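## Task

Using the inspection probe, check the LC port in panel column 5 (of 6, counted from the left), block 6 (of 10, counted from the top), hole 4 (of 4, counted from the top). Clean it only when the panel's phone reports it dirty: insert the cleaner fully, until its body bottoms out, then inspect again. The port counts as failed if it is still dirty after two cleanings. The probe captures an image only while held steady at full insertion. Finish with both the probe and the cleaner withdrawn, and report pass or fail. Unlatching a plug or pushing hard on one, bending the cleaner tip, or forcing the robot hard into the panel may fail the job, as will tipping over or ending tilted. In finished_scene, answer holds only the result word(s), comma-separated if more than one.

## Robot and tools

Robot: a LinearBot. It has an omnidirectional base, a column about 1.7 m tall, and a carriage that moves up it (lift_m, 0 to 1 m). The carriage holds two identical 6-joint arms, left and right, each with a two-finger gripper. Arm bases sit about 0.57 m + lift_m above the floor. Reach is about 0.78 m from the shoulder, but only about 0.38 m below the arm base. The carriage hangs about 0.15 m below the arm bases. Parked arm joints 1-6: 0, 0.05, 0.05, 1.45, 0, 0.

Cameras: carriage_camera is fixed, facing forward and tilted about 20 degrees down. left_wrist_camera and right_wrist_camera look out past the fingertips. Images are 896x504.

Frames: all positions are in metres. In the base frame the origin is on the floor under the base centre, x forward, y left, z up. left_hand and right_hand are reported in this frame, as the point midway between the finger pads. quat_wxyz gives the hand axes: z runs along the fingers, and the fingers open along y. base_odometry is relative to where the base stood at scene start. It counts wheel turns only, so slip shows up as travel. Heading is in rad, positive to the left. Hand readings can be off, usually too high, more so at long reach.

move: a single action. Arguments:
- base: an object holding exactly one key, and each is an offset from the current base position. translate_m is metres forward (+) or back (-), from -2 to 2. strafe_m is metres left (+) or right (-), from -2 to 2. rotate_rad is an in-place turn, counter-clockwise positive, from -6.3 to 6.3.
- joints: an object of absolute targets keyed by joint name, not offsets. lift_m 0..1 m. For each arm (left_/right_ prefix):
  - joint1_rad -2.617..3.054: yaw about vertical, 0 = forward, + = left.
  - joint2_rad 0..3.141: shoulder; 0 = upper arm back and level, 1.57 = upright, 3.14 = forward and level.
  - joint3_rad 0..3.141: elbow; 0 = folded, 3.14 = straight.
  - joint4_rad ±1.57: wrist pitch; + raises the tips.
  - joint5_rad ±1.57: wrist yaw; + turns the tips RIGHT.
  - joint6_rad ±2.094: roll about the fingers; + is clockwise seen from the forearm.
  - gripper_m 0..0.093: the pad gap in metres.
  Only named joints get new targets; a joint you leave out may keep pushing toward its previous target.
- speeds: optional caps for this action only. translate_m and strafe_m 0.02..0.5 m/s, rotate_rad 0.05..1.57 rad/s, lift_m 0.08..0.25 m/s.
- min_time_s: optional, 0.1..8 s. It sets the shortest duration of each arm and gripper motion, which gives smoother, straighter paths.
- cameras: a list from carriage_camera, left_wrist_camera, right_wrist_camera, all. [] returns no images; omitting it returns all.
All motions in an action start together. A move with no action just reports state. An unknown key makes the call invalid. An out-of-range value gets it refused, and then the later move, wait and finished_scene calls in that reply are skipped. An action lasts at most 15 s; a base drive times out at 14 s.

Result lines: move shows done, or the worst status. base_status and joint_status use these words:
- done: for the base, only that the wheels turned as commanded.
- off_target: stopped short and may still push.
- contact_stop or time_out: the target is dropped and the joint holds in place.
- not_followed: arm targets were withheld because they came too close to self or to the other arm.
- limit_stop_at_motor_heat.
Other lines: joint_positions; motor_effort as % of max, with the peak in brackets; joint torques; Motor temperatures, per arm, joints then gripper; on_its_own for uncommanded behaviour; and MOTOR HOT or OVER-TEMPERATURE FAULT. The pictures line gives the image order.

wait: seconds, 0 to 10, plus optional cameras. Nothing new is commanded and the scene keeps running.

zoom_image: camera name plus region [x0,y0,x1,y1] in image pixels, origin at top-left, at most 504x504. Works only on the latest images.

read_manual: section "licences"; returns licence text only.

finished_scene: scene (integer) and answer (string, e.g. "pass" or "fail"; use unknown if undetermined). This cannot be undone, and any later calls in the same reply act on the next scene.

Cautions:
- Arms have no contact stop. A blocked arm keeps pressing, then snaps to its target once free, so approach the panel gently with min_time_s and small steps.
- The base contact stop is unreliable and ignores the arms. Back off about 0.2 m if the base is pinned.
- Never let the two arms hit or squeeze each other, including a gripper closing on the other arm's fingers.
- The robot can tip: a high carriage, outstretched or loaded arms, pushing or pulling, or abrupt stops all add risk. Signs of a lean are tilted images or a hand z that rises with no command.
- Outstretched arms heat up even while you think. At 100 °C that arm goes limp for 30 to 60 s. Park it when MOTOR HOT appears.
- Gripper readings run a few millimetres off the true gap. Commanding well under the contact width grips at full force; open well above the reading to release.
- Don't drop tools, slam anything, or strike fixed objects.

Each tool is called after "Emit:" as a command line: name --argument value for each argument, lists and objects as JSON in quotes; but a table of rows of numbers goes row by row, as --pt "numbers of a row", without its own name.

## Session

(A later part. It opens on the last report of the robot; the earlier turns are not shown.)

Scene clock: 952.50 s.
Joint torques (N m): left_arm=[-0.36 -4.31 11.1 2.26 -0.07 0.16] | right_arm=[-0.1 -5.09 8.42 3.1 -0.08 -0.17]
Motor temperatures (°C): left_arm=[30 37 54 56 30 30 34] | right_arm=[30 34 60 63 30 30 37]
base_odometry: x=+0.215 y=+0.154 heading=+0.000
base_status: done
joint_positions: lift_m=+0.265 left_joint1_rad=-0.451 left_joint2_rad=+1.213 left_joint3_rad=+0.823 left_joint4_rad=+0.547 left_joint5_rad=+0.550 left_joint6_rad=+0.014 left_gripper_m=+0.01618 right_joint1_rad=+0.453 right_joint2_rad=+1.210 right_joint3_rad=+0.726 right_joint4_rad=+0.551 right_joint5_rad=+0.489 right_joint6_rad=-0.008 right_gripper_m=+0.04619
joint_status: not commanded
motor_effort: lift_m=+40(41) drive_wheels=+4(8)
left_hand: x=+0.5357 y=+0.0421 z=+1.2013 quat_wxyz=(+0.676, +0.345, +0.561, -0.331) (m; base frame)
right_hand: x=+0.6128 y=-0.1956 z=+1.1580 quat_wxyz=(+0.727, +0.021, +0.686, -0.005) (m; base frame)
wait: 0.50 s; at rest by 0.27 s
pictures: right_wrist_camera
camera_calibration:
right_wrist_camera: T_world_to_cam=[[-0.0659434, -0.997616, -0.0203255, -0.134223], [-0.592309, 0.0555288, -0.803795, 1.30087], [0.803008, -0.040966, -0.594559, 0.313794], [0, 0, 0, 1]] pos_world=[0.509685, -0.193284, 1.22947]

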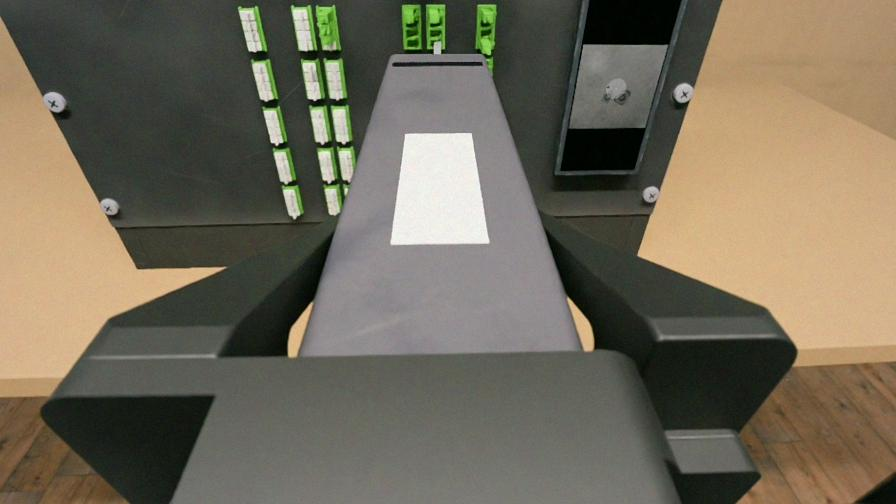

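Emit:
move --base '{"strafe_m":0.0014}' --speeds '{"strafe_m":0.02}' --cameras '[]'

Emit:
wait --seconds 0.5 --cameras '["right_wrist_camera"]'

Emit:
zoom_image --camera "right_wrist_camera" --region '[420, 10, 460, 58]'

Scene clock: 957.20 s.
Joint torques (N m): left_arm=[-0.4 -4.36 11.07 2.25 -0.08 0.16] | right_arm=[-0.2 -5.07 8.54 3.08 -0.06 -0.19]
Motor temperatures (°C): left_arm=[30 37 54 56 30 30 34] | right_arm=[30 34 60 63 30 30 37]
move: done
base_odometry: x=+0.215 y=+0.156 heading=+0.000
base_status: done
joint_positions: lift_m=+0.265 left_joint1_rad=-0.450 left_joint2_rad=+1.213 left_joint3_rad=+0.823 left_joint4_rad=+0.547 left_joint5_rad=+0.550 left_joint6_rad=+0.014 left_gripper_m=+0.01618 right_joint1_rad=+0.453 right_joint2_rad=+1.210 right_joint3_rad=+0.726 right_joint4_rad=+0.551 right_joint5_rad=+0.488 right_joint6_rad=-0.008 right_gripper_m=+0.04619
joint_status: not commanded
motor_effort: lift_m=+40(41) drive_wheels=+3(12)
left_hand: x=+0.5359 y=+0.0423 z=+1.2013 quat_wxyz=(+0.676, +0.345, +0.561, -0.331) (m; base frame)
right_hand: x=+0.6128 y=-0.1954 z=+1.1580 quat_wxyz=(+0.727, +0.020, +0.686, -0.005) (m; base frame)
pictures: none
No camera images: "cameras" was empty.

Scene clock: 957.70 s.
Joint torques (N m): left_arm=[-0.36 -4.38 11.06 2.26 -0.06 0.16] | right_arm=[-0.18 -5.15 8.42 3.1 -0.05 -0.18]
Motor temperatures (°C): left_arm=[30 37 54 56 30 30 34] | right_arm=[30 34 60 63 30 30 37]
base_odometry: x=+0.215 y=+0.156 heading=+0.000
base_status: done
joint_positions: lift_m=+0.265 left_joint1_rad=-0.450 left_joint2_rad=+1.213 left_joint3_rad=+0.823 left_joint4_rad=+0.547 left_joint5_rad=+0.550 left_joint6_rad=+0.014 left_gripper_m=+0.01618 right_joint1_rad=+0.453 right_joint2_rad=+1.210 right_joint3_rad=+0.726 right_joint4_rad=+0.551 right_joint5_rad=+0.488 right_joint6_rad=-0.008 right_gripper_m=+0.04619
joint_status: not commanded
motor_effort: lift_m=+39(41) drive_wheels=+3(12)
left_hand: x=+0.5360 y=+0.0424 z=+1.2013 quat_wxyz=(+0.676, +0.344, +0.561, -0.330) (m; base frame)
right_hand: x=+0.6128 y=-0.1954 z=+1.1580 quat_wxyz=(+0.727, +0.020, +0.686, -0.005) (m; base frame)
wait: 0.50 s; at rest by 0.27 s
pictures: right_wrist_camera
camera_calibration:
right_wrist_camera: T_world_to_cam=[[-0.0644357, -0.997723, -0.0199248, -0.135304], [-0.592424, 0.0543123, -0.803794, 1.30068], [0.803045, -0.0399891, -0.594575, 0.313991], [0, 0, 0, 1]] pos_world=[0.509684, -0.193083, 1.22947]

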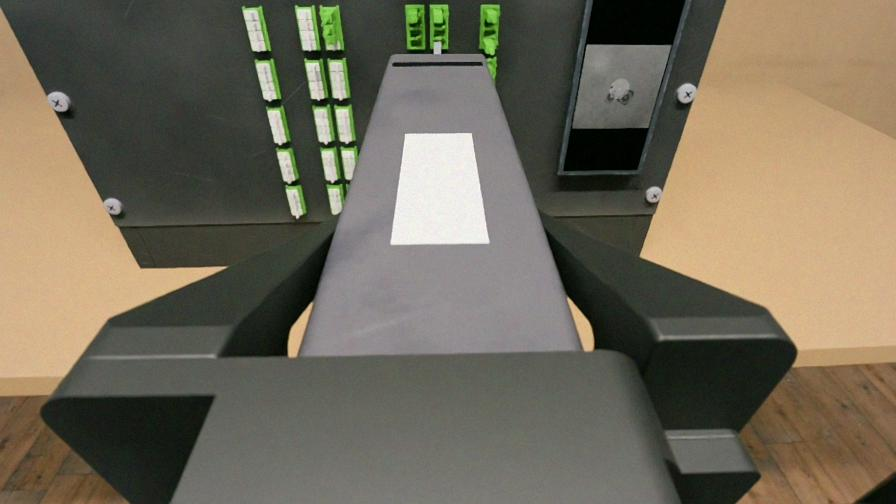

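Scaled by 10.500 from the camera's 896x504 image, which has a finer 1280x720 frame.

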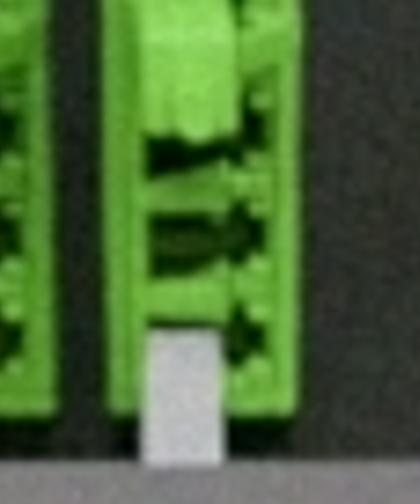

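Emit:
move --base '{"translate_m":0.0015}' --speeds '{"translate_m":0.02}' --cameras '[]'

Emit:
wait --seconds 0.5 --cameras '["right_wrist_camera"]'

Emit:
zoom_image --camera "right_wrist_camera" --region '[420, 10, 460, 58]'

Scene clock: 960.90 s.
Joint torques (N m): left_arm=[-0.39 -4.31 11.07 2.26 -0.05 0.17] | right_arm=[0.09 -5.11 8.43 3.07 -0.07 -0.16]
Motor temperatures (°C): left_arm=[30 37 54 56 30 30 34] | right_arm=[30 34 60 64 30 30 37]
move: done
base_odometry: x=+0.217 y=+0.156 heading=+0.000
base_status: done
joint_positions: lift_m=+0.265 left_joint1_rad=-0.450 left_joint2_rad=+1.213 left_joint3_rad=+0.823 left_joint4_rad=+0.547 left_joint5_rad=+0.549 left_joint6_rad=+0.014 left_gripper_m=+0.01618 right_joint1_rad=+0.453 right_joint2_rad=+1.210 right_joint3_rad=+0.726 right_joint4_rad=+0.551 right_joint5_rad=+0.488 right_joint6_rad=-0.008 right_gripper_m=+0.04619
joint_status: not commanded
motor_effort: lift_m=+41(41) drive_wheels=+0(12)
left_hand: x=+0.5359 y=+0.0423 z=+1.2013 quat_wxyz=(+0.676, +0.344, +0.561, -0.331) (m; base frame)
right_hand: x=+0.6128 y=-0.1954 z=+1.1582 quat_wxyz=(+0.728, +0.020, +0.686, -0.005) (m; base frame)
pictures: none
No camera images: "cameras" was empty.

Scene clock: 961.40 s.
Joint torques (N m): left_arm=[-0.42 -4.34 11.15 2.26 -0.06 0.16] | right_arm=[-0.14 -5 8.46 3.13 -0.08 -0.16]
Motor temperatures (°C): left_arm=[30 37 54 56 30 30 34] | right_arm=[30 34 60 64 30 30 37]
base_odometry: x=+0.217 y=+0.156 heading=+0.000
base_status: done
joint_positions: lift_m=+0.265 left_joint1_rad=-0.450 left_joint2_rad=+1.213 left_joint3_rad=+0.823 left_joint4_rad=+0.547 left_joint5_rad=+0.550 left_joint6_rad=+0.014 left_gripper_m=+0.01618 right_joint1_rad=+0.453 right_joint2_rad=+1.210 right_joint3_rad=+0.726 right_joint4_rad=+0.551 right_joint5_rad=+0.488 right_joint6_rad=-0.008 right_gripper_m=+0.04619
joint_status: not commanded
motor_effort: lift_m=+40(41) drive_wheels=+0(12)
left_hand: x=+0.5359 y=+0.0422 z=+1.2013 quat_wxyz=(+0.676, +0.345, +0.561, -0.331) (m; base frame)
right_hand: x=+0.6128 y=-0.1954 z=+1.1580 quat_wxyz=(+0.727, +0.020, +0.686, -0.005) (m; base frame)
wait: 0.50 s; at rest by 0.27 s
pictures: right_wrist_camera
camera_calibration:
right_wrist_camera: T_world_to_cam=[[-0.0644357, -0.997723, -0.0199248, -0.135304], [-0.592424, 0.0543123, -0.803794, 1.30068], [0.803045, -0.0399891, -0.594575, 0.313991], [0, 0, 0, 1]] pos_world=[0.509684, -0.193083, 1.22947]

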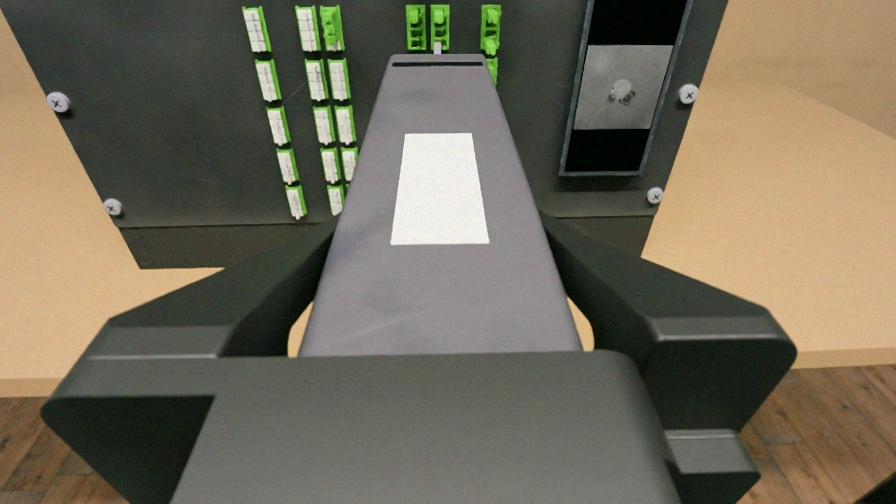

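Scaled by 10.500 from the camera's 896x504 image, which has a finer 1280x720 frame.

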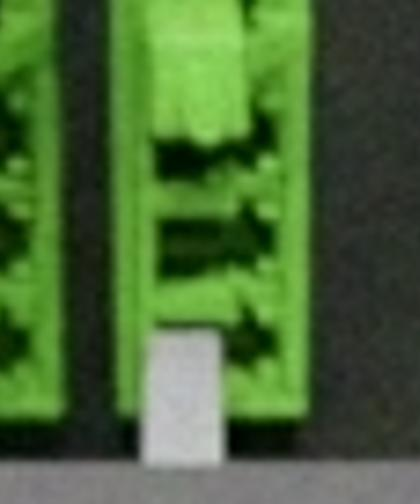

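Emit:
move --base '{"strafe_m":-0.0006}' --speeds '{"strafe_m":0.02}' --cameras '[]'

Emit:
wait --seconds 0.5 --cameras '["right_wrist_camera"]'

Emit:
zoom_image --camera "right_wrist_camera" --region '[420, 10, 460, 58]'

Scene clock: 964.73 s.
Joint torques (N m): left_arm=[-0.43 -4.3 11.06 2.26 -0.06 0.16] | right_arm=[-0.09 -5.2 8.34 3.1 -0.06 -0.16]
Motor temperatures (°C): left_arm=[30 37 54 56 30 30 34] | right_arm=[30 34 61 64 30 30 37]
move: done
base_odometry: x=+0.217 y=+0.155 heading=+0.000
base_status: done
joint_positions: lift_m=+0.265 left_joint1_rad=-0.450 left_joint2_rad=+1.213 left_joint3_rad=+0.823 left_joint4_rad=+0.547 left_joint5_rad=+0.550 left_joint6_rad=+0.014 left_gripper_m=+0.01618 right_joint1_rad=+0.453 right_joint2_rad=+1.210 right_joint3_rad=+0.726 right_joint4_rad=+0.551 right_joint5_rad=+0.488 right_joint6_rad=-0.008 right_gripper_m=+0.04619
joint_status: not commanded
motor_effort: lift_m=+40(41) drive_wheels=-2(9)
left_hand: x=+0.5359 y=+0.0422 z=+1.2013 quat_wxyz=(+0.676, +0.345, +0.561, -0.331) (m; base frame)
right_hand: x=+0.6128 y=-0.1954 z=+1.1580 quat_wxyz=(+0.727, +0.020, +0.686, -0.005) (m; base frame)
pictures: none
No camera images: "cameras" was empty.

Scene clock: 965.23 s.
Joint torques (N m): left_arm=[-0.4 -4.37 11.08 2.26 -0.06 0.16] | right_arm=[-0.09 -5.11 8.54 3.07 -0.07 -0.15]
Motor temperatures (°C): left_arm=[30 37 54 56 30 30 34] | right_arm=[30 34 61 64 30 30 37]
base_odometry: x=+0.217 y=+0.155 heading=+0.000
base_status: done
joint_positions: lift_m=+0.265 left_joint1_rad=-0.450 left_joint2_rad=+1.213 left_joint3_rad=+0.823 left_joint4_rad=+0.547 left_joint5_rad=+0.550 left_joint6_rad=+0.014 left_gripper_m=+0.01618 right_joint1_rad=+0.453 right_joint2_rad=+1.210 right_joint3_rad=+0.726 right_joint4_rad=+0.551 right_joint5_rad=+0.488 right_joint6_rad=-0.008 right_gripper_m=+0.04619
joint_status: not commanded
motor_effort: lift_m=+40(41) drive_wheels=-2(9)
left_hand: x=+0.5359 y=+0.0422 z=+1.2013 quat_wxyz=(+0.676, +0.345, +0.561, -0.331) (m; base frame)
right_hand: x=+0.6128 y=-0.1954 z=+1.1580 quat_wxyz=(+0.727, +0.020, +0.686, -0.005) (m; base frame)
wait: 0.50 s; at rest by 0.27 s
pictures: right_wrist_camera
camera_calibration:
right_wrist_camera: T_world_to_cam=[[-0.0644357, -0.997723, -0.0199248, -0.135304], [-0.592424, 0.0543123, -0.803794, 1.30068], [0.803045, -0.0399891, -0.594575, 0.313991], [0, 0, 0, 1]] pos_world=[0.509684, -0.193083, 1.22947]

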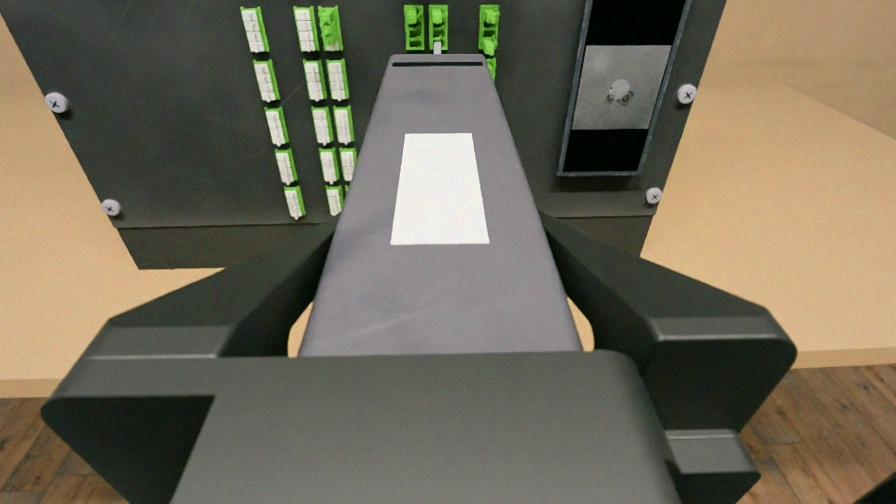

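Scaled by 10.500 from the camera's 896x504 image, which has a finer 1280x720 frame.

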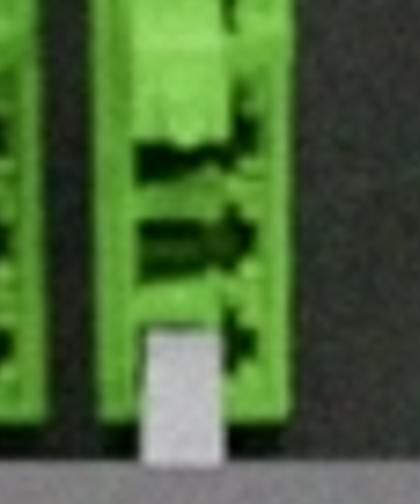

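Emit:
move --base '{"strafe_m":0.0003}' --speeds '{"strafe_m":0.02}' --cameras '[]'

Emit:
wait --seconds 0.5 --cameras '["right_wrist_camera"]'

Emit:
zoom_image --camera "right_wrist_camera" --region '[420, 10, 460, 58]'

Scene clock: 967.90 s.
Joint torques (N m): left_arm=[-0.42 -4.38 11.14 2.26 -0.05 0.15] | right_arm=[-0.21 -5.12 8.46 3.08 -0.04 -0.14]
Motor temperatures (°C): left_arm=[30 37 54 56 30 30 34] | right_arm=[30 34 61 64 30 30 37]
move: done
base_odometry: x=+0.217 y=+0.155 heading=+0.000
base_status: done
joint_positions: lift_m=+0.265 left_joint1_rad=-0.450 left_joint2_rad=+1.213 left_joint3_rad=+0.823 left_joint4_rad=+0.547 left_joint5_rad=+0.550 left_joint6_rad=+0.014 left_gripper_m=+0.01618 right_joint1_rad=+0.453 right_joint2_rad=+1.210 right_joint3_rad=+0.726 right_joint4_rad=+0.551 right_joint5_rad=+0.488 right_joint6_rad=-0.008 right_gripper_m=+0.04619
joint_status: not commanded
motor_effort: lift_m=+40(41) drive_wheels=+3(4)
left_hand: x=+0.5359 y=+0.0422 z=+1.2013 quat_wxyz=(+0.676, +0.345, +0.561, -0.331) (m; base frame)
right_hand: x=+0.6128 y=-0.1954 z=+1.1580 quat_wxyz=(+0.727, +0.020, +0.686, -0.005) (m; base frame)
pictures: none
No camera images: "cameras" was empty.

Scene clock: 968.40 s.
Joint torques (N m): left_arm=[-0.34 -4.34 11.08 2.24 -0.06 0.15] | right_arm=[-0.12 -5.01 8.51 3.07 -0.07 -0.16]
Motor temperatures (°C): left_arm=[30 37 54 56 30 30 34] | right_arm=[30 34 61 64 30 30 37]
base_odometry: x=+0.217 y=+0.155 heading=+0.000
base_status: done
joint_positions: lift_m=+0.265 left_joint1_rad=-0.450 left_joint2_rad=+1.213 left_joint3_rad=+0.823 left_joint4_rad=+0.547 left_joint5_rad=+0.550 left_joint6_rad=+0.014 left_gripper_m=+0.01618 right_joint1_rad=+0.453 right_joint2_rad=+1.210 right_joint3_rad=+0.726 right_joint4_rad=+0.551 right_joint5_rad=+0.488 right_joint6_rad=-0.008 right_gripper_m=+0.04619
joint_status: not commanded
motor_effort: lift_m=+41(41) drive_wheels=+3(4)
left_hand: x=+0.5359 y=+0.0422 z=+1.2013 quat_wxyz=(+0.676, +0.345, +0.561, -0.331) (m; base frame)
right_hand: x=+0.6128 y=-0.1954 z=+1.1580 quat_wxyz=(+0.727, +0.020, +0.686, -0.005) (m; base frame)
wait: 0.50 s; at rest by 0.27 s
pictures: right_wrist_camera
camera_calibration:
right_wrist_camera: T_world_to_cam=[[-0.0644357, -0.997723, -0.0199248, -0.135304], [-0.592424, 0.0543123, -0.803794, 1.30068], [0.803045, -0.0399891, -0.594575, 0.313991], [0, 0, 0, 1]] pos_world=[0.509684, -0.193083, 1.22947]

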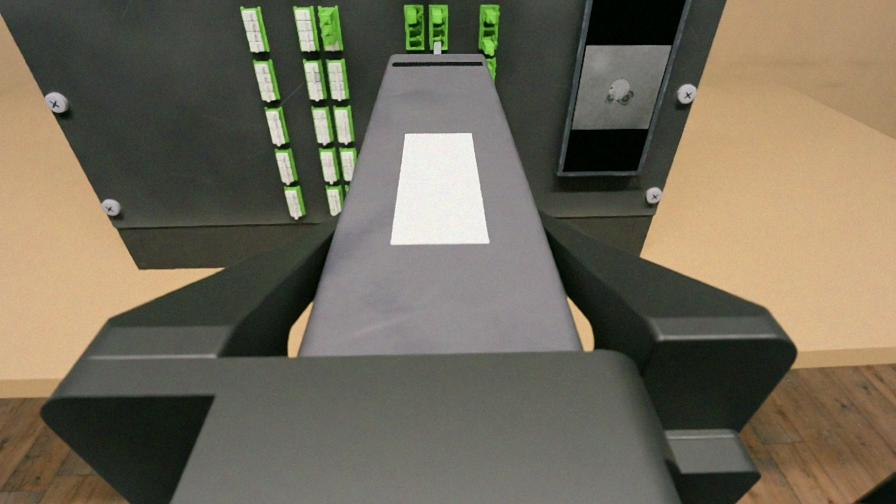

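Scaled by 10.500 from the camera's 896x504 image, which has a finer 1280x720 frame.

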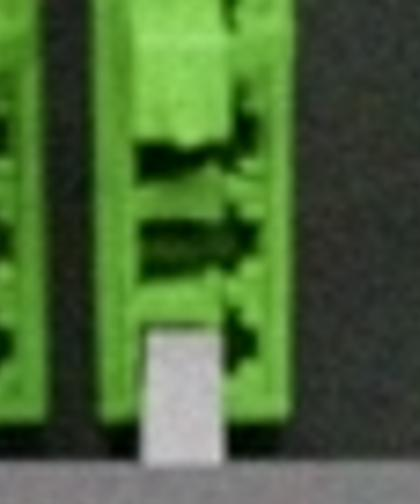

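Emit:
move --base '{"translate_m":0.001}' --speeds '{"translate_m":0.02}' --cameras '[]'

Emit:
wait --seconds 0.5 --cameras '["right_wrist_camera"]'

Emit:
zoom_image --camera "right_wrist_camera" --region '[420, 10, 460, 58]'

Scene clock: 971.13 s.
Joint torques (N m): left_arm=[-0.46 -4.31 11.19 2.24 -0.06 0.15] | right_arm=[-0.05 -4.96 8.42 3.08 -0.05 -0.15]
Motor temperatures (°C): left_arm=[30 37 55 56 30 30 34] | right_arm=[30 34 61 65 30 30 37]
move: done
base_odometry: x=+0.217 y=+0.156 heading=+0.000
base_status: done
joint_positions: lift_m=+0.265 left_joint1_rad=-0.450 left_joint2_rad=+1.213 left_joint3_rad=+0.823 left_joint4_rad=+0.547 left_joint5_rad=+0.550 left_joint6_rad=+0.014 left_gripper_m=+0.01618 right_joint1_rad=+0.453 right_joint2_rad=+1.210 right_joint3_rad=+0.726 right_joint4_rad=+0.551 right_joint5_rad=+0.488 right_joint6_rad=-0.008 right_gripper_m=+0.04619
joint_status: not commanded
motor_effort: lift_m=+41(41) drive_wheels=+3(9)
left_hand: x=+0.5359 y=+0.0422 z=+1.2012 quat_wxyz=(+0.676, +0.345, +0.561, -0.331) (m; base frame)
right_hand: x=+0.6128 y=-0.1954 z=+1.1582 quat_wxyz=(+0.728, +0.020, +0.686, -0.005) (m; base frame)
pictures: none
No camera images: "cameras" was empty.

Scene clock: 971.63 s.
Joint torques (N m): left_arm=[-0.43 -4.36 11.04 2.26 -0.06 0.15] | right_arm=[-0.05 -4.97 8.46 3.08 -0.03 -0.14]
Motor temperatures (°C): left_arm=[30 37 55 56 30 30 34] | right_arm=[30 34 61 65 30 30 37]
base_odometry: x=+0.217 y=+0.156 heading=+0.000
base_status: done
joint_positions: lift_m=+0.265 left_joint1_rad=-0.450 left_joint2_rad=+1.213 left_joint3_rad=+0.823 left_joint4_rad=+0.547 left_joint5_rad=+0.550 left_joint6_rad=+0.014 left_gripper_m=+0.01618 right_joint1_rad=+0.453 right_joint2_rad=+1.210 right_joint3_rad=+0.726 right_joint4_rad=+0.551 right_joint5_rad=+0.488 right_joint6_rad=-0.008 right_gripper_m=+0.04619
joint_status: not commanded
motor_effort: lift_m=+40(41) drive_wheels=+3(9)
left_hand: x=+0.5359 y=+0.0422 z=+1.2012 quat_wxyz=(+0.676, +0.345, +0.561, -0.331) (m; base frame)
right_hand: x=+0.6128 y=-0.1954 z=+1.1582 quat_wxyz=(+0.728, +0.020, +0.686, -0.005) (m; base frame)
wait: 0.50 s; at rest by 0.27 s
pictures: right_wrist_camera
camera_calibration:
right_wrist_camera: T_world_to_cam=[[-0.0643754, -0.99772, -0.02025, -0.135033], [-0.591841, 0.0545095, -0.804209, 1.30101], [0.80348, -0.0397865, -0.594001, 0.31316], [0, 0, 0, 1]] pos_world=[0.509683, -0.193183, 1.22957]

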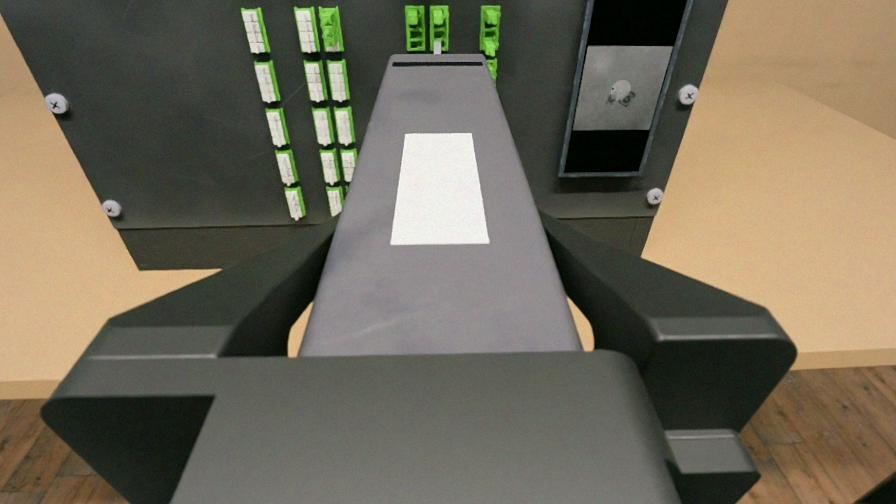

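Scaled by 10.500 from the camera's 896x504 image, which has a finer 1280x720 frame.

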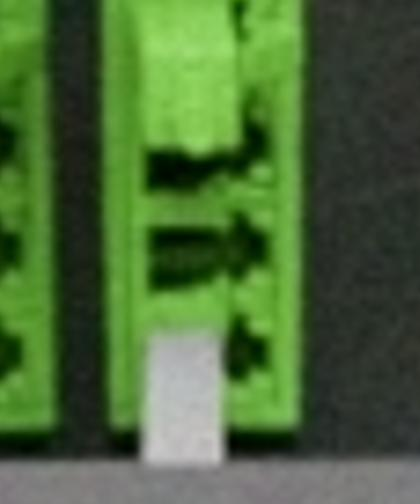

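Emit:
move --base '{"translate_m":0.002}' --speeds '{"translate_m":0.02}' --cameras '[]'

Emit:
wait --seconds 0.5 --cameras '["right_wrist_camera"]'

Emit:
zoom_image --camera "right_wrist_camera" --region '[420, 10, 460, 58]'

Scene clock: 974.43 s.
Joint torques (N m): left_arm=[-0.42 -4.3 11.08 2.26 -0.07 0.17] | right_arm=[0.01 -5.18 8.46 3.09 -0.09 -0.18]
Motor temperatures (°C): left_arm=[30 37 55 56 30 30 34] | right_arm=[30 34 61 65 30 30 37]
move: done
base_odometry: x=+0.219 y=+0.156 heading=+0.001
base_status: done
joint_positions: lift_m=+0.265 left_joint1_rad=-0.450 left_joint2_rad=+1.213 left_joint3_rad=+0.823 left_joint4_rad=+0.547 left_joint5_rad=+0.550 left_joint6_rad=+0.014 left_gripper_m=+0.01618 right_joint1_rad=+0.453 right_joint2_rad=+1.210 right_joint3_rad=+0.726 right_joint4_rad=+0.551 right_joint5_rad=+0.490 right_joint6_rad=-0.008 right_gripper_m=+0.04619
joint_status: not commanded
motor_effort: lift_m=+40(41) drive_wheels=+4(11)
left_hand: x=+0.5358 y=+0.0422 z=+1.2013 quat_wxyz=(+0.676, +0.345, +0.561, -0.331) (m; base frame)
right_hand: x=+0.6128 y=-0.1959 z=+1.1582 quat_wxyz=(+0.728, +0.021, +0.686, -0.006) (m; base frame)
pictures: none
No camera images: "cameras" was empty.

Scene clock: 974.93 s.
Joint torques (N m): left_arm=[-0.42 -4.45 11.07 2.28 -0.06 0.15] | right_arm=[-0.05 -5.04 8.39 3.08 -0.08 -0.16]
Motor temperatures (°C): left_arm=[30 37 55 56 30 30 34] | right_arm=[30 34 61 65 30 30 37]
base_odometry: x=+0.219 y=+0.156 heading=+0.001
base_status: done
joint_positions: lift_m=+0.265 left_joint1_rad=-0.450 left_joint2_rad=+1.213 left_joint3_rad=+0.823 left_joint4_rad=+0.547 left_joint5_rad=+0.550 left_joint6_rad=+0.014 left_gripper_m=+0.01618 right_joint1_rad=+0.453 right_joint2_rad=+1.210 right_joint3_rad=+0.726 right_joint4_rad=+0.551 right_joint5_rad=+0.490 right_joint6_rad=-0.008 right_gripper_m=+0.04619
joint_status: not commanded
motor_effort: lift_m=+41(41) drive_wheels=+4(11)
left_hand: x=+0.5358 y=+0.0422 z=+1.2013 quat_wxyz=(+0.676, +0.345, +0.561, -0.331) (m; base frame)
right_hand: x=+0.6128 y=-0.1959 z=+1.1582 quat_wxyz=(+0.728, +0.021, +0.686, -0.006) (m; base frame)
wait: 0.50 s; at rest by 0.27 s
pictures: right_wrist_camera
camera_calibration:
right_wrist_camera: T_world_to_cam=[[-0.0670707, -0.997539, -0.0204162, -0.13372], [-0.591759, 0.0562458, -0.804151, 1.30125], [0.80332, -0.0418535, -0.594075, 0.31292], [0, 0, 0, 1]] pos_world=[0.509684, -0.193484, 1.22957]

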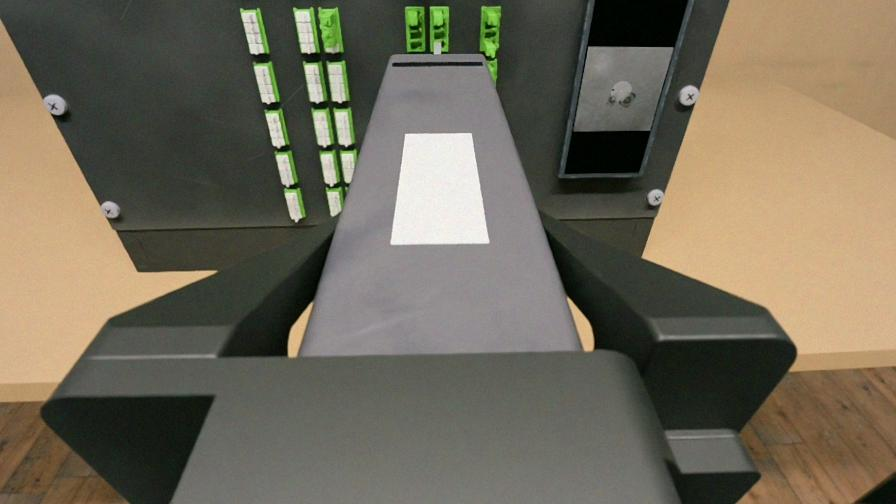

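Scaled by 10.500 from the camera's 896x504 image, which has a finer 1280x720 frame.

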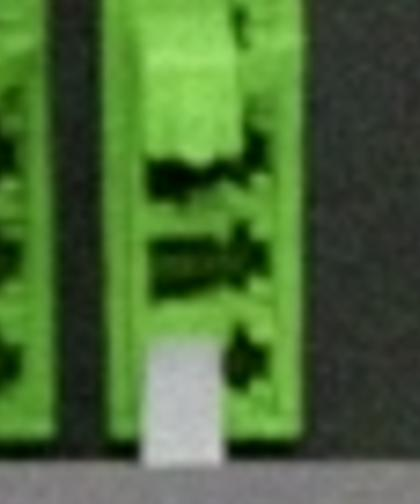

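Emit:
move --base '{"translate_m":0.003}' --speeds '{"translate_m":0.02}' --cameras '[]'

Emit:
wait --seconds 0.5 --cameras '["right_wrist_camera"]'

Emit:
zoom_image --camera "right_wrist_camera" --region '[420, 10, 460, 58]'

Scene clock: 979.70 s.
Joint torques (N m): left_arm=[-0.39 -4.4 11.08 2.26 -0.05 0.14] | right_arm=[-0.03 -5.18 8.39 3.08 -0.11 -0.14]
Motor temperatures (°C): left_arm=[30 37 55 56 30 30 34] | right_arm=[30 34 61 65 30 30 37]
move: done
base_odometry: x=+0.222 y=+0.156 heading=+0.001
base_status: done
joint_positions: lift_m=+0.265 left_joint1_rad=-0.450 left_joint2_rad=+1.213 left_joint3_rad=+0.823 left_joint4_rad=+0.547 left_joint5_rad=+0.550 left_joint6_rad=+0.014 left_gripper_m=+0.01618 right_joint1_rad=+0.453 right_joint2_rad=+1.210 right_joint3_rad=+0.726 right_joint4_rad=+0.552 right_joint5_rad=+0.491 right_joint6_rad=-0.008 right_gripper_m=+0.04619
joint_status: not commanded
motor_effort: lift_m=+41(41) drive_wheels=-3(12)
left_hand: x=+0.5358 y=+0.0422 z=+1.2013 quat_wxyz=(+0.676, +0.345, +0.561, -0.331) (m; base frame)
right_hand: x=+0.6128 y=-0.1961 z=+1.1583 quat_wxyz=(+0.728, +0.021, +0.685, -0.006) (m; base frame)
pictures: none
No camera images: "cameras" was empty.

Scene clock: 980.20 s.
Joint torques (N m): left_arm=[-0.4 -4.31 11.08 2.28 -0.06 0.16] | right_arm=[-0.09 -5.09 8.55 3.05 -0.1 -0.16]
Motor temperatures (°C): left_arm=[30 37 55 56 30 30 34] | right_arm=[30 34 61 65 30 30 37]
base_odometry: x=+0.222 y=+0.156 heading=+0.001
base_status: done
joint_positions: lift_m=+0.265 left_joint1_rad=-0.450 left_joint2_rad=+1.213 left_joint3_rad=+0.823 left_joint4_rad=+0.547 left_joint5_rad=+0.550 left_joint6_rad=+0.014 left_gripper_m=+0.01618 right_joint1_rad=+0.453 right_joint2_rad=+1.210 right_joint3_rad=+0.726 right_joint4_rad=+0.552 right_joint5_rad=+0.491 right_joint6_rad=-0.008 right_gripper_m=+0.04619
joint_status: not commanded
motor_effort: lift_m=+40(41) drive_wheels=-3(12)
left_hand: x=+0.5358 y=+0.0422 z=+1.2013 quat_wxyz=(+0.676, +0.345, +0.561, -0.331) (m; base frame)
right_hand: x=+0.6128 y=-0.1961 z=+1.1583 quat_wxyz=(+0.728, +0.021, +0.685, -0.006) (m; base frame)
wait: 0.50 s; at rest by 0.27 s
pictures: right_wrist_camera
camera_calibration:
right_wrist_camera: T_world_to_cam=[[-0.0678175, -0.997484, -0.0206374, -0.133055], [-0.591475, 0.0568543, -0.804317, 1.30151], [0.803467, -0.0423402, -0.593842, 0.312525], [0, 0, 0, 1]] pos_world=[0.509684, -0.193485, 1.22967]

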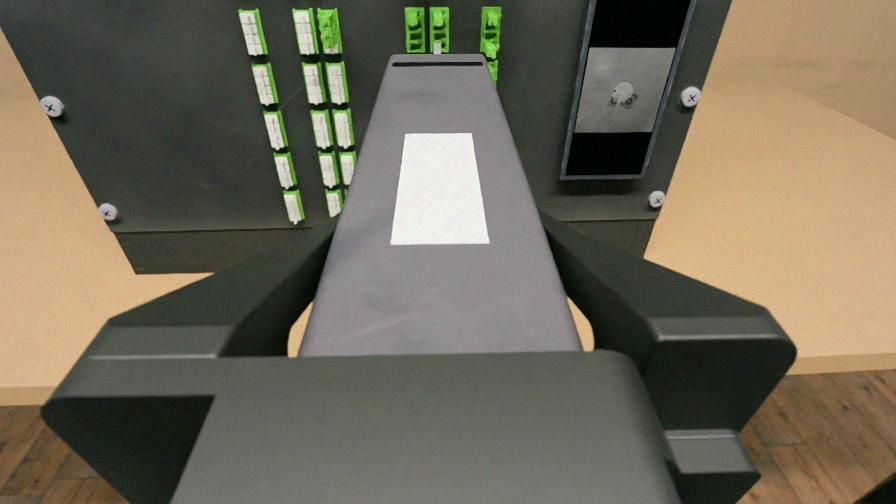

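Scaled by 10.500 from the camera's 896x504 image, which has a finer 1280x720 frame.

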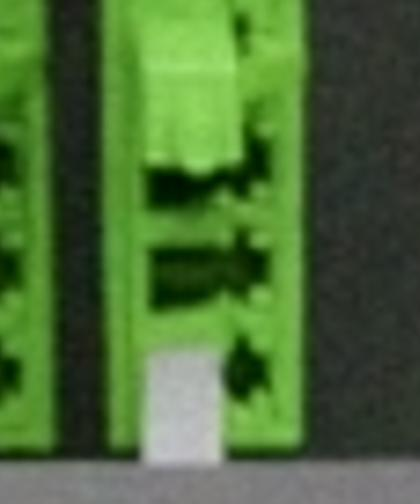

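Inserting. Adjust slightly right and continue.

Emit:
move --base '{"strafe_m":-0.0005}' --speeds '{"strafe_m":0.02}' --cameras '[]'

Emit:
move --base '{"translate_m":0.004}' --speeds '{"translate_m":0.02}' --cameras '[]'

Emit:
wait --seconds 0.5 --cameras '["right_wrist_camera"]'

Emit:
zoom_image --camera "right_wrist_camera" --region '[420, 10, 460, 58]'

Scene clock: 983.47 s.
Joint torques (N m): left_arm=[-0.4 -4.34 11.1 2.25 -0.06 0.16] | right_arm=[-0.05 -5.04 8.46 3.05 -0.08 -0.17]
Motor temperatures (°C): left_arm=[30 37 55 56 30 30 34] | right_arm=[30 34 61 65 30 30 37]
move: done
base_odometry: x=+0.222 y=+0.156 heading=+0.001
base_status: done
joint_positions: lift_m=+0.265 left_joint1_rad=-0.450 left_joint2_rad=+1.213 left_joint3_rad=+0.823 left_joint4_rad=+0.547 left_joint5_rad=+0.550 left_joint6_rad=+0.014 left_gripper_m=+0.01618 right_joint1_rad=+0.453 right_joint2_rad=+1.210 right_joint3_rad=+0.726 right_joint4_rad=+0.552 right_joint5_rad=+0.491 right_joint6_rad=-0.008 right_gripper_m=+0.04619
joint_status: not commanded
motor_effort: lift_m=+40(41) drive_wheels=-4(7)
left_hand: x=+0.5358 y=+0.0422 z=+1.2013 quat_wxyz=(+0.676, +0.345, +0.561, -0.331) (m; base frame)
right_hand: x=+0.6128 y=-0.1961 z=+1.1583 quat_wxyz=(+0.728, +0.021, +0.685, -0.006) (m; base frame)
pictures: none
No camera images: "cameras" was empty.

Scene clock: 984.07 s.
Joint torques (N m): left_arm=[-0.44 -4.34 11.11 2.26 -0.06 0.15] | right_arm=[-0.8 -5.08 8.35 3.07 -0.26 -0.17]
Motor temperatures (°C): left_arm=[30 37 55 56 30 30 34] | right_arm=[30 34 61 65 30 30 37]
move: done
base_odometry: x=+0.226 y=+0.156 heading=+0.001
base_status: done
joint_positions: lift_m=+0.265 left_joint1_rad=-0.450 left_joint2_rad=+1.213 left_joint3_rad=+0.823 left_joint4_rad=+0.547 left_joint5_rad=+0.550 left_joint6_rad=+0.014 left_gripper_m=+0.01618 right_joint1_rad=+0.460 right_joint2_rad=+1.210 right_joint3_rad=+0.726 right_joint4_rad=+0.551 right_joint5_rad=+0.507 right_joint6_rad=-0.008 right_gripper_m=+0.04619
joint_status: not commanded
motor_effort: lift_m=+41(41) drive_wheels=+6(17)
left_hand: x=+0.5358 y=+0.0422 z=+1.2012 quat_wxyz=(+0.676, +0.345, +0.561, -0.331) (m; base frame)
right_hand: x=+0.6120 y=-0.1961 z=+1.1580 quat_wxyz=(+0.727, +0.025, +0.686, -0.009) (m; base frame)
pictures: none
No camera images: "cameras" was empty.

Scene clock: 984.57 s.
Joint torques (N m): left_arm=[-0.42 -4.36 11.07 2.26 -0.06 0.15] | right_arm=[-0.68 -5 8.47 3.08 -0.26 -0.16]
Motor temperatures (°C): left_arm=[30 37 55 56 30 30 34] | right_arm=[30 34 61 65 30 30 37]
base_odometry: x=+0.226 y=+0.156 heading=+0.001
base_status: done
joint_positions: lift_m=+0.265 left_joint1_rad=-0.450 left_joint2_rad=+1.213 left_joint3_rad=+0.823 left_joint4_rad=+0.547 left_joint5_rad=+0.550 left_joint6_rad=+0.014 left_gripper_m=+0.01618 right_joint1_rad=+0.460 right_joint2_rad=+1.210 right_joint3_rad=+0.726 right_joint4_rad=+0.551 right_joint5_rad=+0.507 right_joint6_rad=-0.008 right_gripper_m=+0.04619
joint_status: not commanded
motor_effort: lift_m=+40(41) drive_wheels=+6(17)
left_hand: x=+0.5358 y=+0.0422 z=+1.2012 quat_wxyz=(+0.676, +0.345, +0.561, -0.331) (m; base frame)
right_hand: x=+0.6120 y=-0.1961 z=+1.1580 quat_wxyz=(+0.727, +0.025, +0.686, -0.009) (m; base frame)
wait: 0.50 s; at rest by 0.27 s
pictures: right_wrist_camera
camera_calibration:
right_wrist_camera: T_world_to_cam=[[-0.0769836, -0.996808, -0.0211676, -0.126865], [-0.59185, 0.0627734, -0.8036, 1.30134], [0.802363, -0.0493359, -0.594794, 0.313381], [0, 0, 0, 1]] pos_world=[0.508988, -0.192689, 1.22947]

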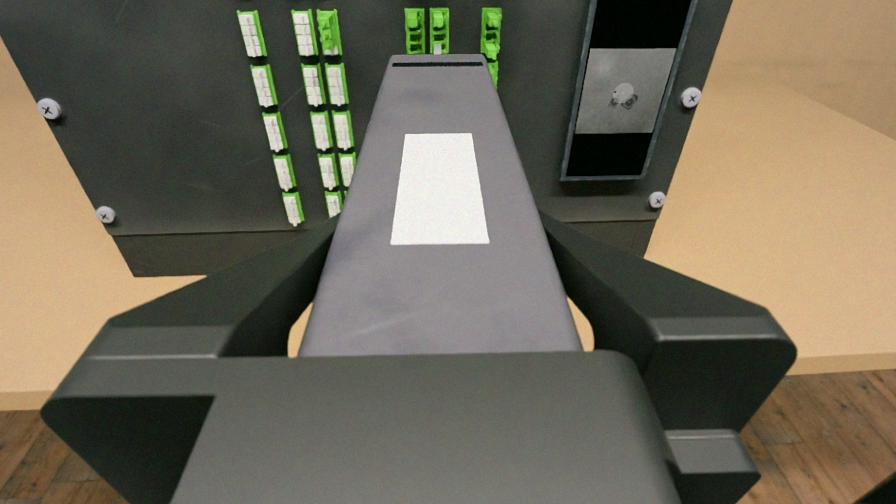

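Scaled by 10.500 from the camera's 896x504 image, which has a finer 1280x720 frame.

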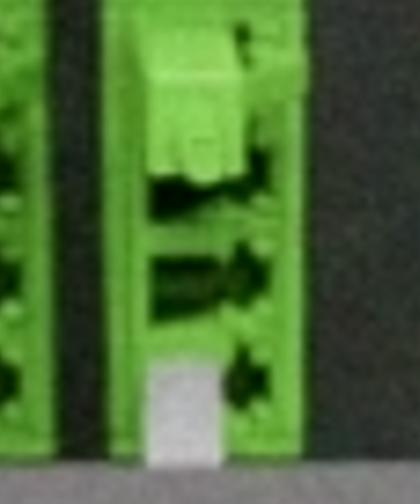

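Emit:
move --base '{"translate_m":-0.0125}' --speeds '{"translate_m":0.03}' --cameras '[]'

Emit:
move --joints '{"right_joint1_rad":0.443,"right_joint5_rad":0.4657}' --cameras '[]'

Emit:
wait --seconds 0.5 --cameras '["right_wrist_camera"]'

Emit:
zoom_image --camera "right_wrist_camera" --region '[420, 10, 460, 58]'

Scene clock: 990.20 s.
Joint torques (N m): left_arm=[-0.4 -4.33 11.04 2.27 -0.06 0.16] | right_arm=[-0.09 -5.5 8.49 3.09 -0.08 -0.2]
Motor temperatures (°C): left_arm=[30 37 55 56 30 30 34] | right_arm=[30 34 61 66 30 30 37]
move: done
base_odometry: x=+0.214 y=+0.155 heading=+0.001
base_status: done
joint_positions: lift_m=+0.265 left_joint1_rad=-0.450 left_joint2_rad=+1.213 left_joint3_rad=+0.823 left_joint4_rad=+0.547 left_joint5_rad=+0.550 left_joint6_rad=+0.014 left_gripper_m=+0.01618 right_joint1_rad=+0.452 right_joint2_rad=+1.215 right_joint3_rad=+0.726 right_joint4_rad=+0.551 right_joint5_rad=+0.490 right_joint6_rad=-0.008 right_gripper_m=+0.04619
joint_status: not commanded
motor_effort: lift_m=+39(42) drive_wheels=+3(10)
left_hand: x=+0.5358 y=+0.0422 z=+1.2013 quat_wxyz=(+0.676, +0.345, +0.561, -0.331) (m; base frame)
right_hand: x=+0.6136 y=-0.1956 z=+1.1566 quat_wxyz=(+0.726, +0.020, +0.687, -0.006) (m; base frame)
pictures: none
No camera images: "cameras" was empty.

Scene clock: 990.63 s.
Joint torques (N m): left_arm=[-0.36 -4.31 11.08 2.26 -0.06 0.16] | right_arm=[-0.59 -5.38 8.35 3.08 -0.16 -0.16]
Motor temperatures (°C): left_arm=[30 37 55 56 30 30 34] | right_arm=[30 34 61 66 30 30 37]
move: done
base_odometry: x=+0.214 y=+0.155 heading=+0.001
base_status: not commanded
joint_positions: lift_m=+0.265 left_joint1_rad=-0.450 left_joint2_rad=+1.213 left_joint3_rad=+0.823 left_joint4_rad=+0.547 left_joint5_rad=+0.550 left_joint6_rad=+0.014 left_gripper_m=+0.01618 right_joint1_rad=+0.449 right_joint2_rad=+1.215 right_joint3_rad=+0.726 right_joint4_rad=+0.551 right_joint5_rad=+0.476 right_joint6_rad=-0.008 right_gripper_m=+0.04619
joint_status: all done
motor_effort: lift_m=+40(41) drive_wheels=+3(3)
left_hand: x=+0.5358 y=+0.0422 z=+1.2013 quat_wxyz=(+0.676, +0.345, +0.561, -0.331) (m; base frame)
right_hand: x=+0.6141 y=-0.1948 z=+1.1566 quat_wxyz=(+0.726, +0.017, +0.687, -0.003) (m; base frame)
pictures: none
No camera images: "cameras" was empty.

Scene clock: 991.13 s.
Joint torques (N m): left_arm=[-0.4 -4.37 11.11 2.27 -0.07 0.16] | right_arm=[-0.51 -5.5 8.46 3.07 -0.14 -0.16]
Motor temperatures (°C): left_arm=[30 37 55 56 30 30 34] | right_arm=[30 34 62 66 30 30 37]
base_odometry: x=+0.214 y=+0.155 heading=+0.001
base_status: not commanded
joint_positions: lift_m=+0.265 left_joint1_rad=-0.450 left_joint2_rad=+1.213 left_joint3_rad=+0.823 left_joint4_rad=+0.547 left_joint5_rad=+0.550 left_joint6_rad=+0.014 left_gripper_m=+0.01618 right_joint1_rad=+0.449 right_joint2_rad=+1.215 right_joint3_rad=+0.726 right_joint4_rad=+0.551 right_joint5_rad=+0.475 right_joint6_rad=-0.008 right_gripper_m=+0.04619
joint_status: all done
motor_effort: lift_m=+41(41) drive_wheels=+3(3)
left_hand: x=+0.5358 y=+0.0422 z=+1.2013 quat_wxyz=(+0.676, +0.345, +0.561, -0.331) (m; base frame)
right_hand: x=+0.6141 y=-0.1946 z=+1.1566 quat_wxyz=(+0.726, +0.016, +0.687, -0.003) (m; base frame)
wait: 0.50 s; at rest by 0.27 s
pictures: right_wrist_camera
camera_calibration:
right_wrist_camera: T_world_to_cam=[[-0.0565074, -0.998252, -0.0173314, -0.142564], [-0.595259, 0.0476217, -0.802122, 1.29878], [0.801545, -0.0350091, -0.596909, 0.316728], [0, 0, 0, 1]] pos_world=[0.511185, -0.193077, 1.22837]

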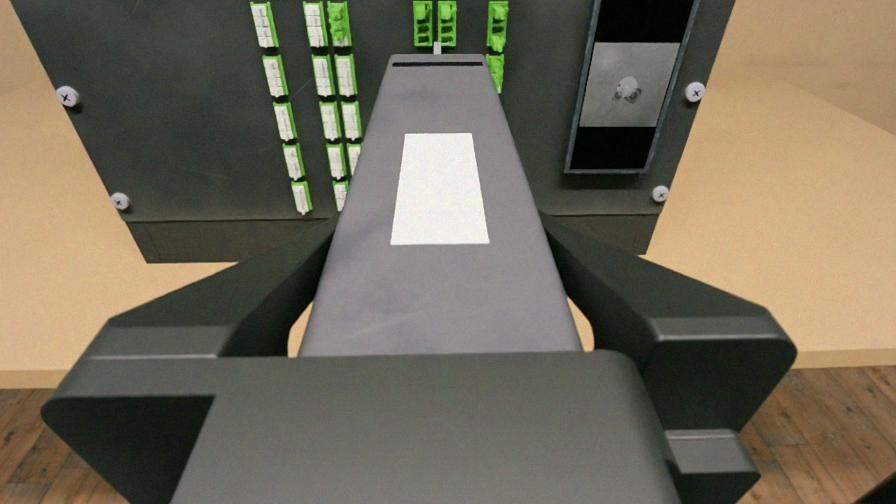

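Scaled by 10.500 from the camera's 896x504 image, which has a finer 1280x720 frame.

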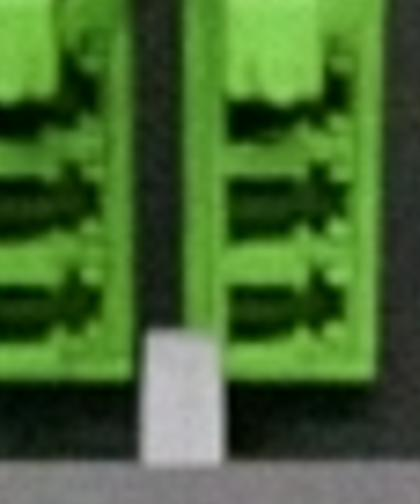

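Emit:
move --joints '{"lift_m":0.2668}' --base '{"strafe_m":-0.0045}' --speeds '{"strafe_m":0.02}' --cameras '[]'

Emit:
wait --seconds 0.5 --cameras '["right_wrist_camera"]'

Emit:
zoom_image --camera "right_wrist_camera" --region '[420, 10, 460, 58]'

Scene clock: 995.83 s.
Joint torques (N m): left_arm=[-0.34 -4.41 11.1 2.26 -0.06 0.16] | right_arm=[-0.39 -5.5 8.5 3.14 -0.11 -0.16]
Motor temperatures (°C): left_arm=[30 37 55 56 30 30 34] | right_arm=[30 34 62 66 30 30 37]
move: done
base_odometry: x=+0.214 y=+0.151 heading=+0.001
base_status: done
joint_positions: lift_m=+0.267 left_joint1_rad=-0.450 left_joint2_rad=+1.213 left_joint3_rad=+0.823 left_joint4_rad=+0.547 left_joint5_rad=+0.550 left_joint6_rad=+0.014 left_gripper_m=+0.01618 right_joint1_rad=+0.447 right_joint2_rad=+1.215 right_joint3_rad=+0.726 right_joint4_rad=+0.551 right_joint5_rad=+0.473 right_joint6_rad=-0.008 right_gripper_m=+0.04619
joint_status: all done
motor_effort: lift_m=+42(46) drive_wheels=-2(6)
left_hand: x=+0.5358 y=+0.0422 z=+1.2026 quat_wxyz=(+0.676, +0.345, +0.561, -0.331) (m; base frame)
right_hand: x=+0.6143 y=-0.1948 z=+1.1577 quat_wxyz=(+0.726, +0.016, +0.687, -0.002) (m; base frame)
pictures: none
No camera images: "cameras" was empty.

Scene clock: 996.33 s.
Joint torques (N m): left_arm=[-0.42 -4.34 11.07 2.25 -0.07 0.17] | right_arm=[-0.35 -5.59 8.47 3.11 -0.11 -0.16]
Motor temperatures (°C): left_arm=[30 37 55 56 30 30 34] | right_arm=[30 34 62 66 30 30 37]
base_odometry: x=+0.214 y=+0.151 heading=+0.001
base_status: done
joint_positions: lift_m=+0.267 left_joint1_rad=-0.450 left_joint2_rad=+1.213 left_joint3_rad=+0.823 left_joint4_rad=+0.547 left_joint5_rad=+0.550 left_joint6_rad=+0.014 left_gripper_m=+0.01618 right_joint1_rad=+0.447 right_joint2_rad=+1.215 right_joint3_rad=+0.726 right_joint4_rad=+0.551 right_joint5_rad=+0.473 right_joint6_rad=-0.008 right_gripper_m=+0.04619
joint_status: all done
motor_effort: lift_m=+41(46) drive_wheels=-2(6)
left_hand: x=+0.5358 y=+0.0422 z=+1.2026 quat_wxyz=(+0.676, +0.345, +0.561, -0.331) (m; base frame)
right_hand: x=+0.6143 y=-0.1948 z=+1.1577 quat_wxyz=(+0.726, +0.016, +0.687, -0.002) (m; base frame)
wait: 0.50 s; at rest by 0.27 s
pictures: right_wrist_camera
camera_calibration:
right_wrist_camera: T_world_to_cam=[[-0.0554207, -0.998318, -0.0169971, -0.143711], [-0.595507, 0.0467134, -0.801991, 1.29966], [0.801436, -0.034325, -0.597095, 0.317692], [0, 0, 0, 1]] pos_world=[0.511385, -0.193276, 1.22957]

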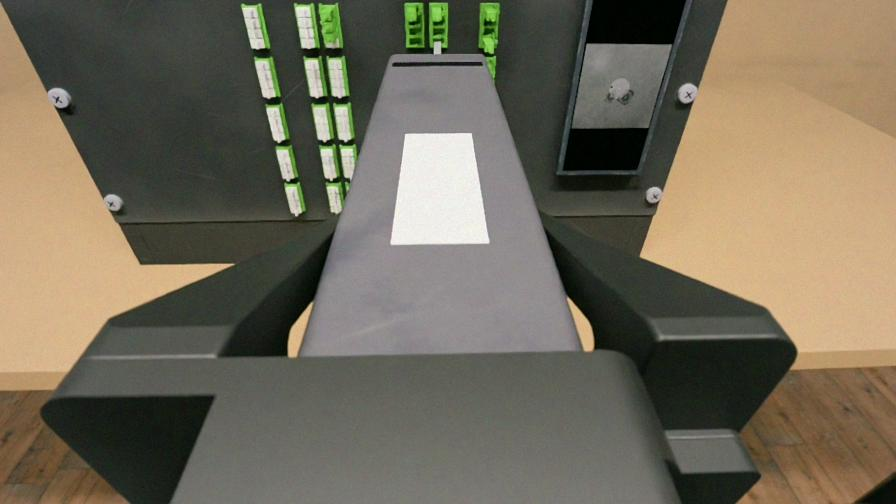

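Scaled by 10.500 from the camera's 896x504 image, which has a finer 1280x720 frame.

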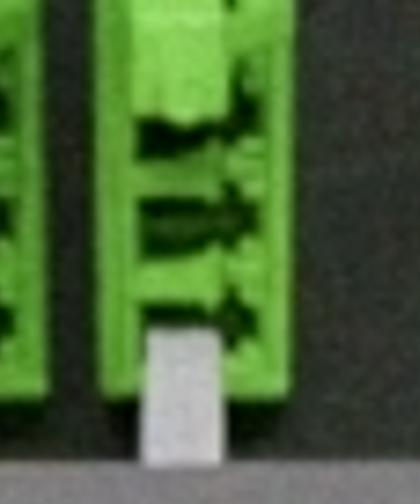

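Emit:
move --joints '{"lift_m":0.2674}' --base '{"translate_m":0.0022}' --speeds '{"translate_m":0.02}' --cameras '[]'

Emit:
wait --seconds 0.5 --cameras '["right_wrist_camera"]'

Emit:
zoom_image --camera "right_wrist_camera" --region '[420, 10, 460, 58]'

Scene clock: 1000.20 s.
Joint torques (N m): left_arm=[-0.35 -4.36 11.1 2.27 -0.07 0.16] | right_arm=[-0.35 -5.53 8.31 3.08 -0.1 -0.16]
Motor temperatures (°C): left_arm=[30 37 55 56 30 30 34] | right_arm=[30 34 62 67 30 30 37]
move: done
base_odometry: x=+0.216 y=+0.151 heading=+0.002
base_status: done
joint_positions: lift_m=+0.267 left_joint1_rad=-0.450 left_joint2_rad=+1.213 left_joint3_rad=+0.823 left_joint4_rad=+0.547 left_joint5_rad=+0.550 left_joint6_rad=+0.014 left_gripper_m=+0.01618 right_joint1_rad=+0.447 right_joint2_rad=+1.215 right_joint3_rad=+0.726 right_joint4_rad=+0.553 right_joint5_rad=+0.474 right_joint6_rad=-0.008 right_gripper_m=+0.04619
joint_status: all done
motor_effort: lift_m=+42(45) drive_wheels=+4(9)
left_hand: x=+0.5358 y=+0.0422 z=+1.2030 quat_wxyz=(+0.676, +0.345, +0.561, -0.331) (m; base frame)
right_hand: x=+0.6143 y=-0.1951 z=+1.1588 quat_wxyz=(+0.727, +0.017, +0.687, -0.003) (m; base frame)
pictures: none
No camera images: "cameras" was empty.

Scene clock: 1000.70 s.
Joint torques (N m): left_arm=[-0.42 -4.29 11.11 2.27 -0.07 0.16] | right_arm=[-0.39 -5.52 8.46 3.08 -0.11 -0.17]
Motor temperatures (°C): left_arm=[30 37 55 56 30 30 34] | right_arm=[30 34 62 67 30 30 37]
base_odometry: x=+0.216 y=+0.151 heading=+0.002
base_status: done
joint_positions: lift_m=+0.267 left_joint1_rad=-0.450 left_joint2_rad=+1.213 left_joint3_rad=+0.823 left_joint4_rad=+0.547 left_joint5_rad=+0.550 left_joint6_rad=+0.014 left_gripper_m=+0.01618 right_joint1_rad=+0.447 right_joint2_rad=+1.215 right_joint3_rad=+0.726 right_joint4_rad=+0.553 right_joint5_rad=+0.473 right_joint6_rad=-0.008 right_gripper_m=+0.04619
joint_status: all done
motor_effort: lift_m=+42(45) drive_wheels=+4(9)
left_hand: x=+0.5358 y=+0.0422 z=+1.2030 quat_wxyz=(+0.676, +0.345, +0.561, -0.331) (m; base frame)
right_hand: x=+0.6143 y=-0.1949 z=+1.1588 quat_wxyz=(+0.727, +0.016, +0.687, -0.002) (m; base frame)
wait: 0.50 s; at rest by 0.27 s
pictures: right_wrist_camera
camera_calibration:
right_wrist_camera: T_world_to_cam=[[-0.0557555, -0.998283, -0.0179344, -0.142572], [-0.594202, 0.0476113, -0.802906, 1.30089], [0.802381, -0.0341097, -0.595836, 0.316255], [0, 0, 0, 1]] pos_world=[0.511283, -0.193477, 1.23037]

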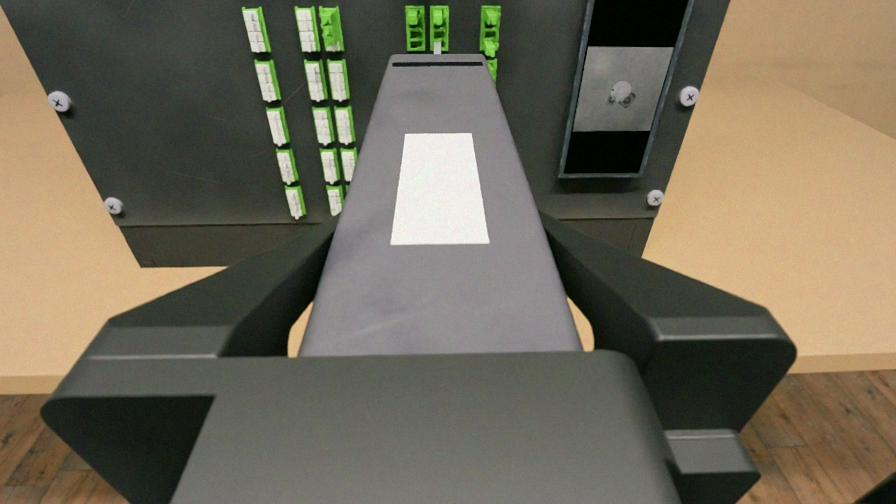

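Scaled by 10.500 from the camera's 896x504 image, which has a finer 1280x720 frame.

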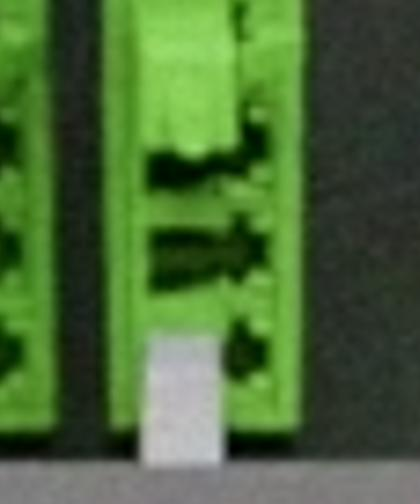

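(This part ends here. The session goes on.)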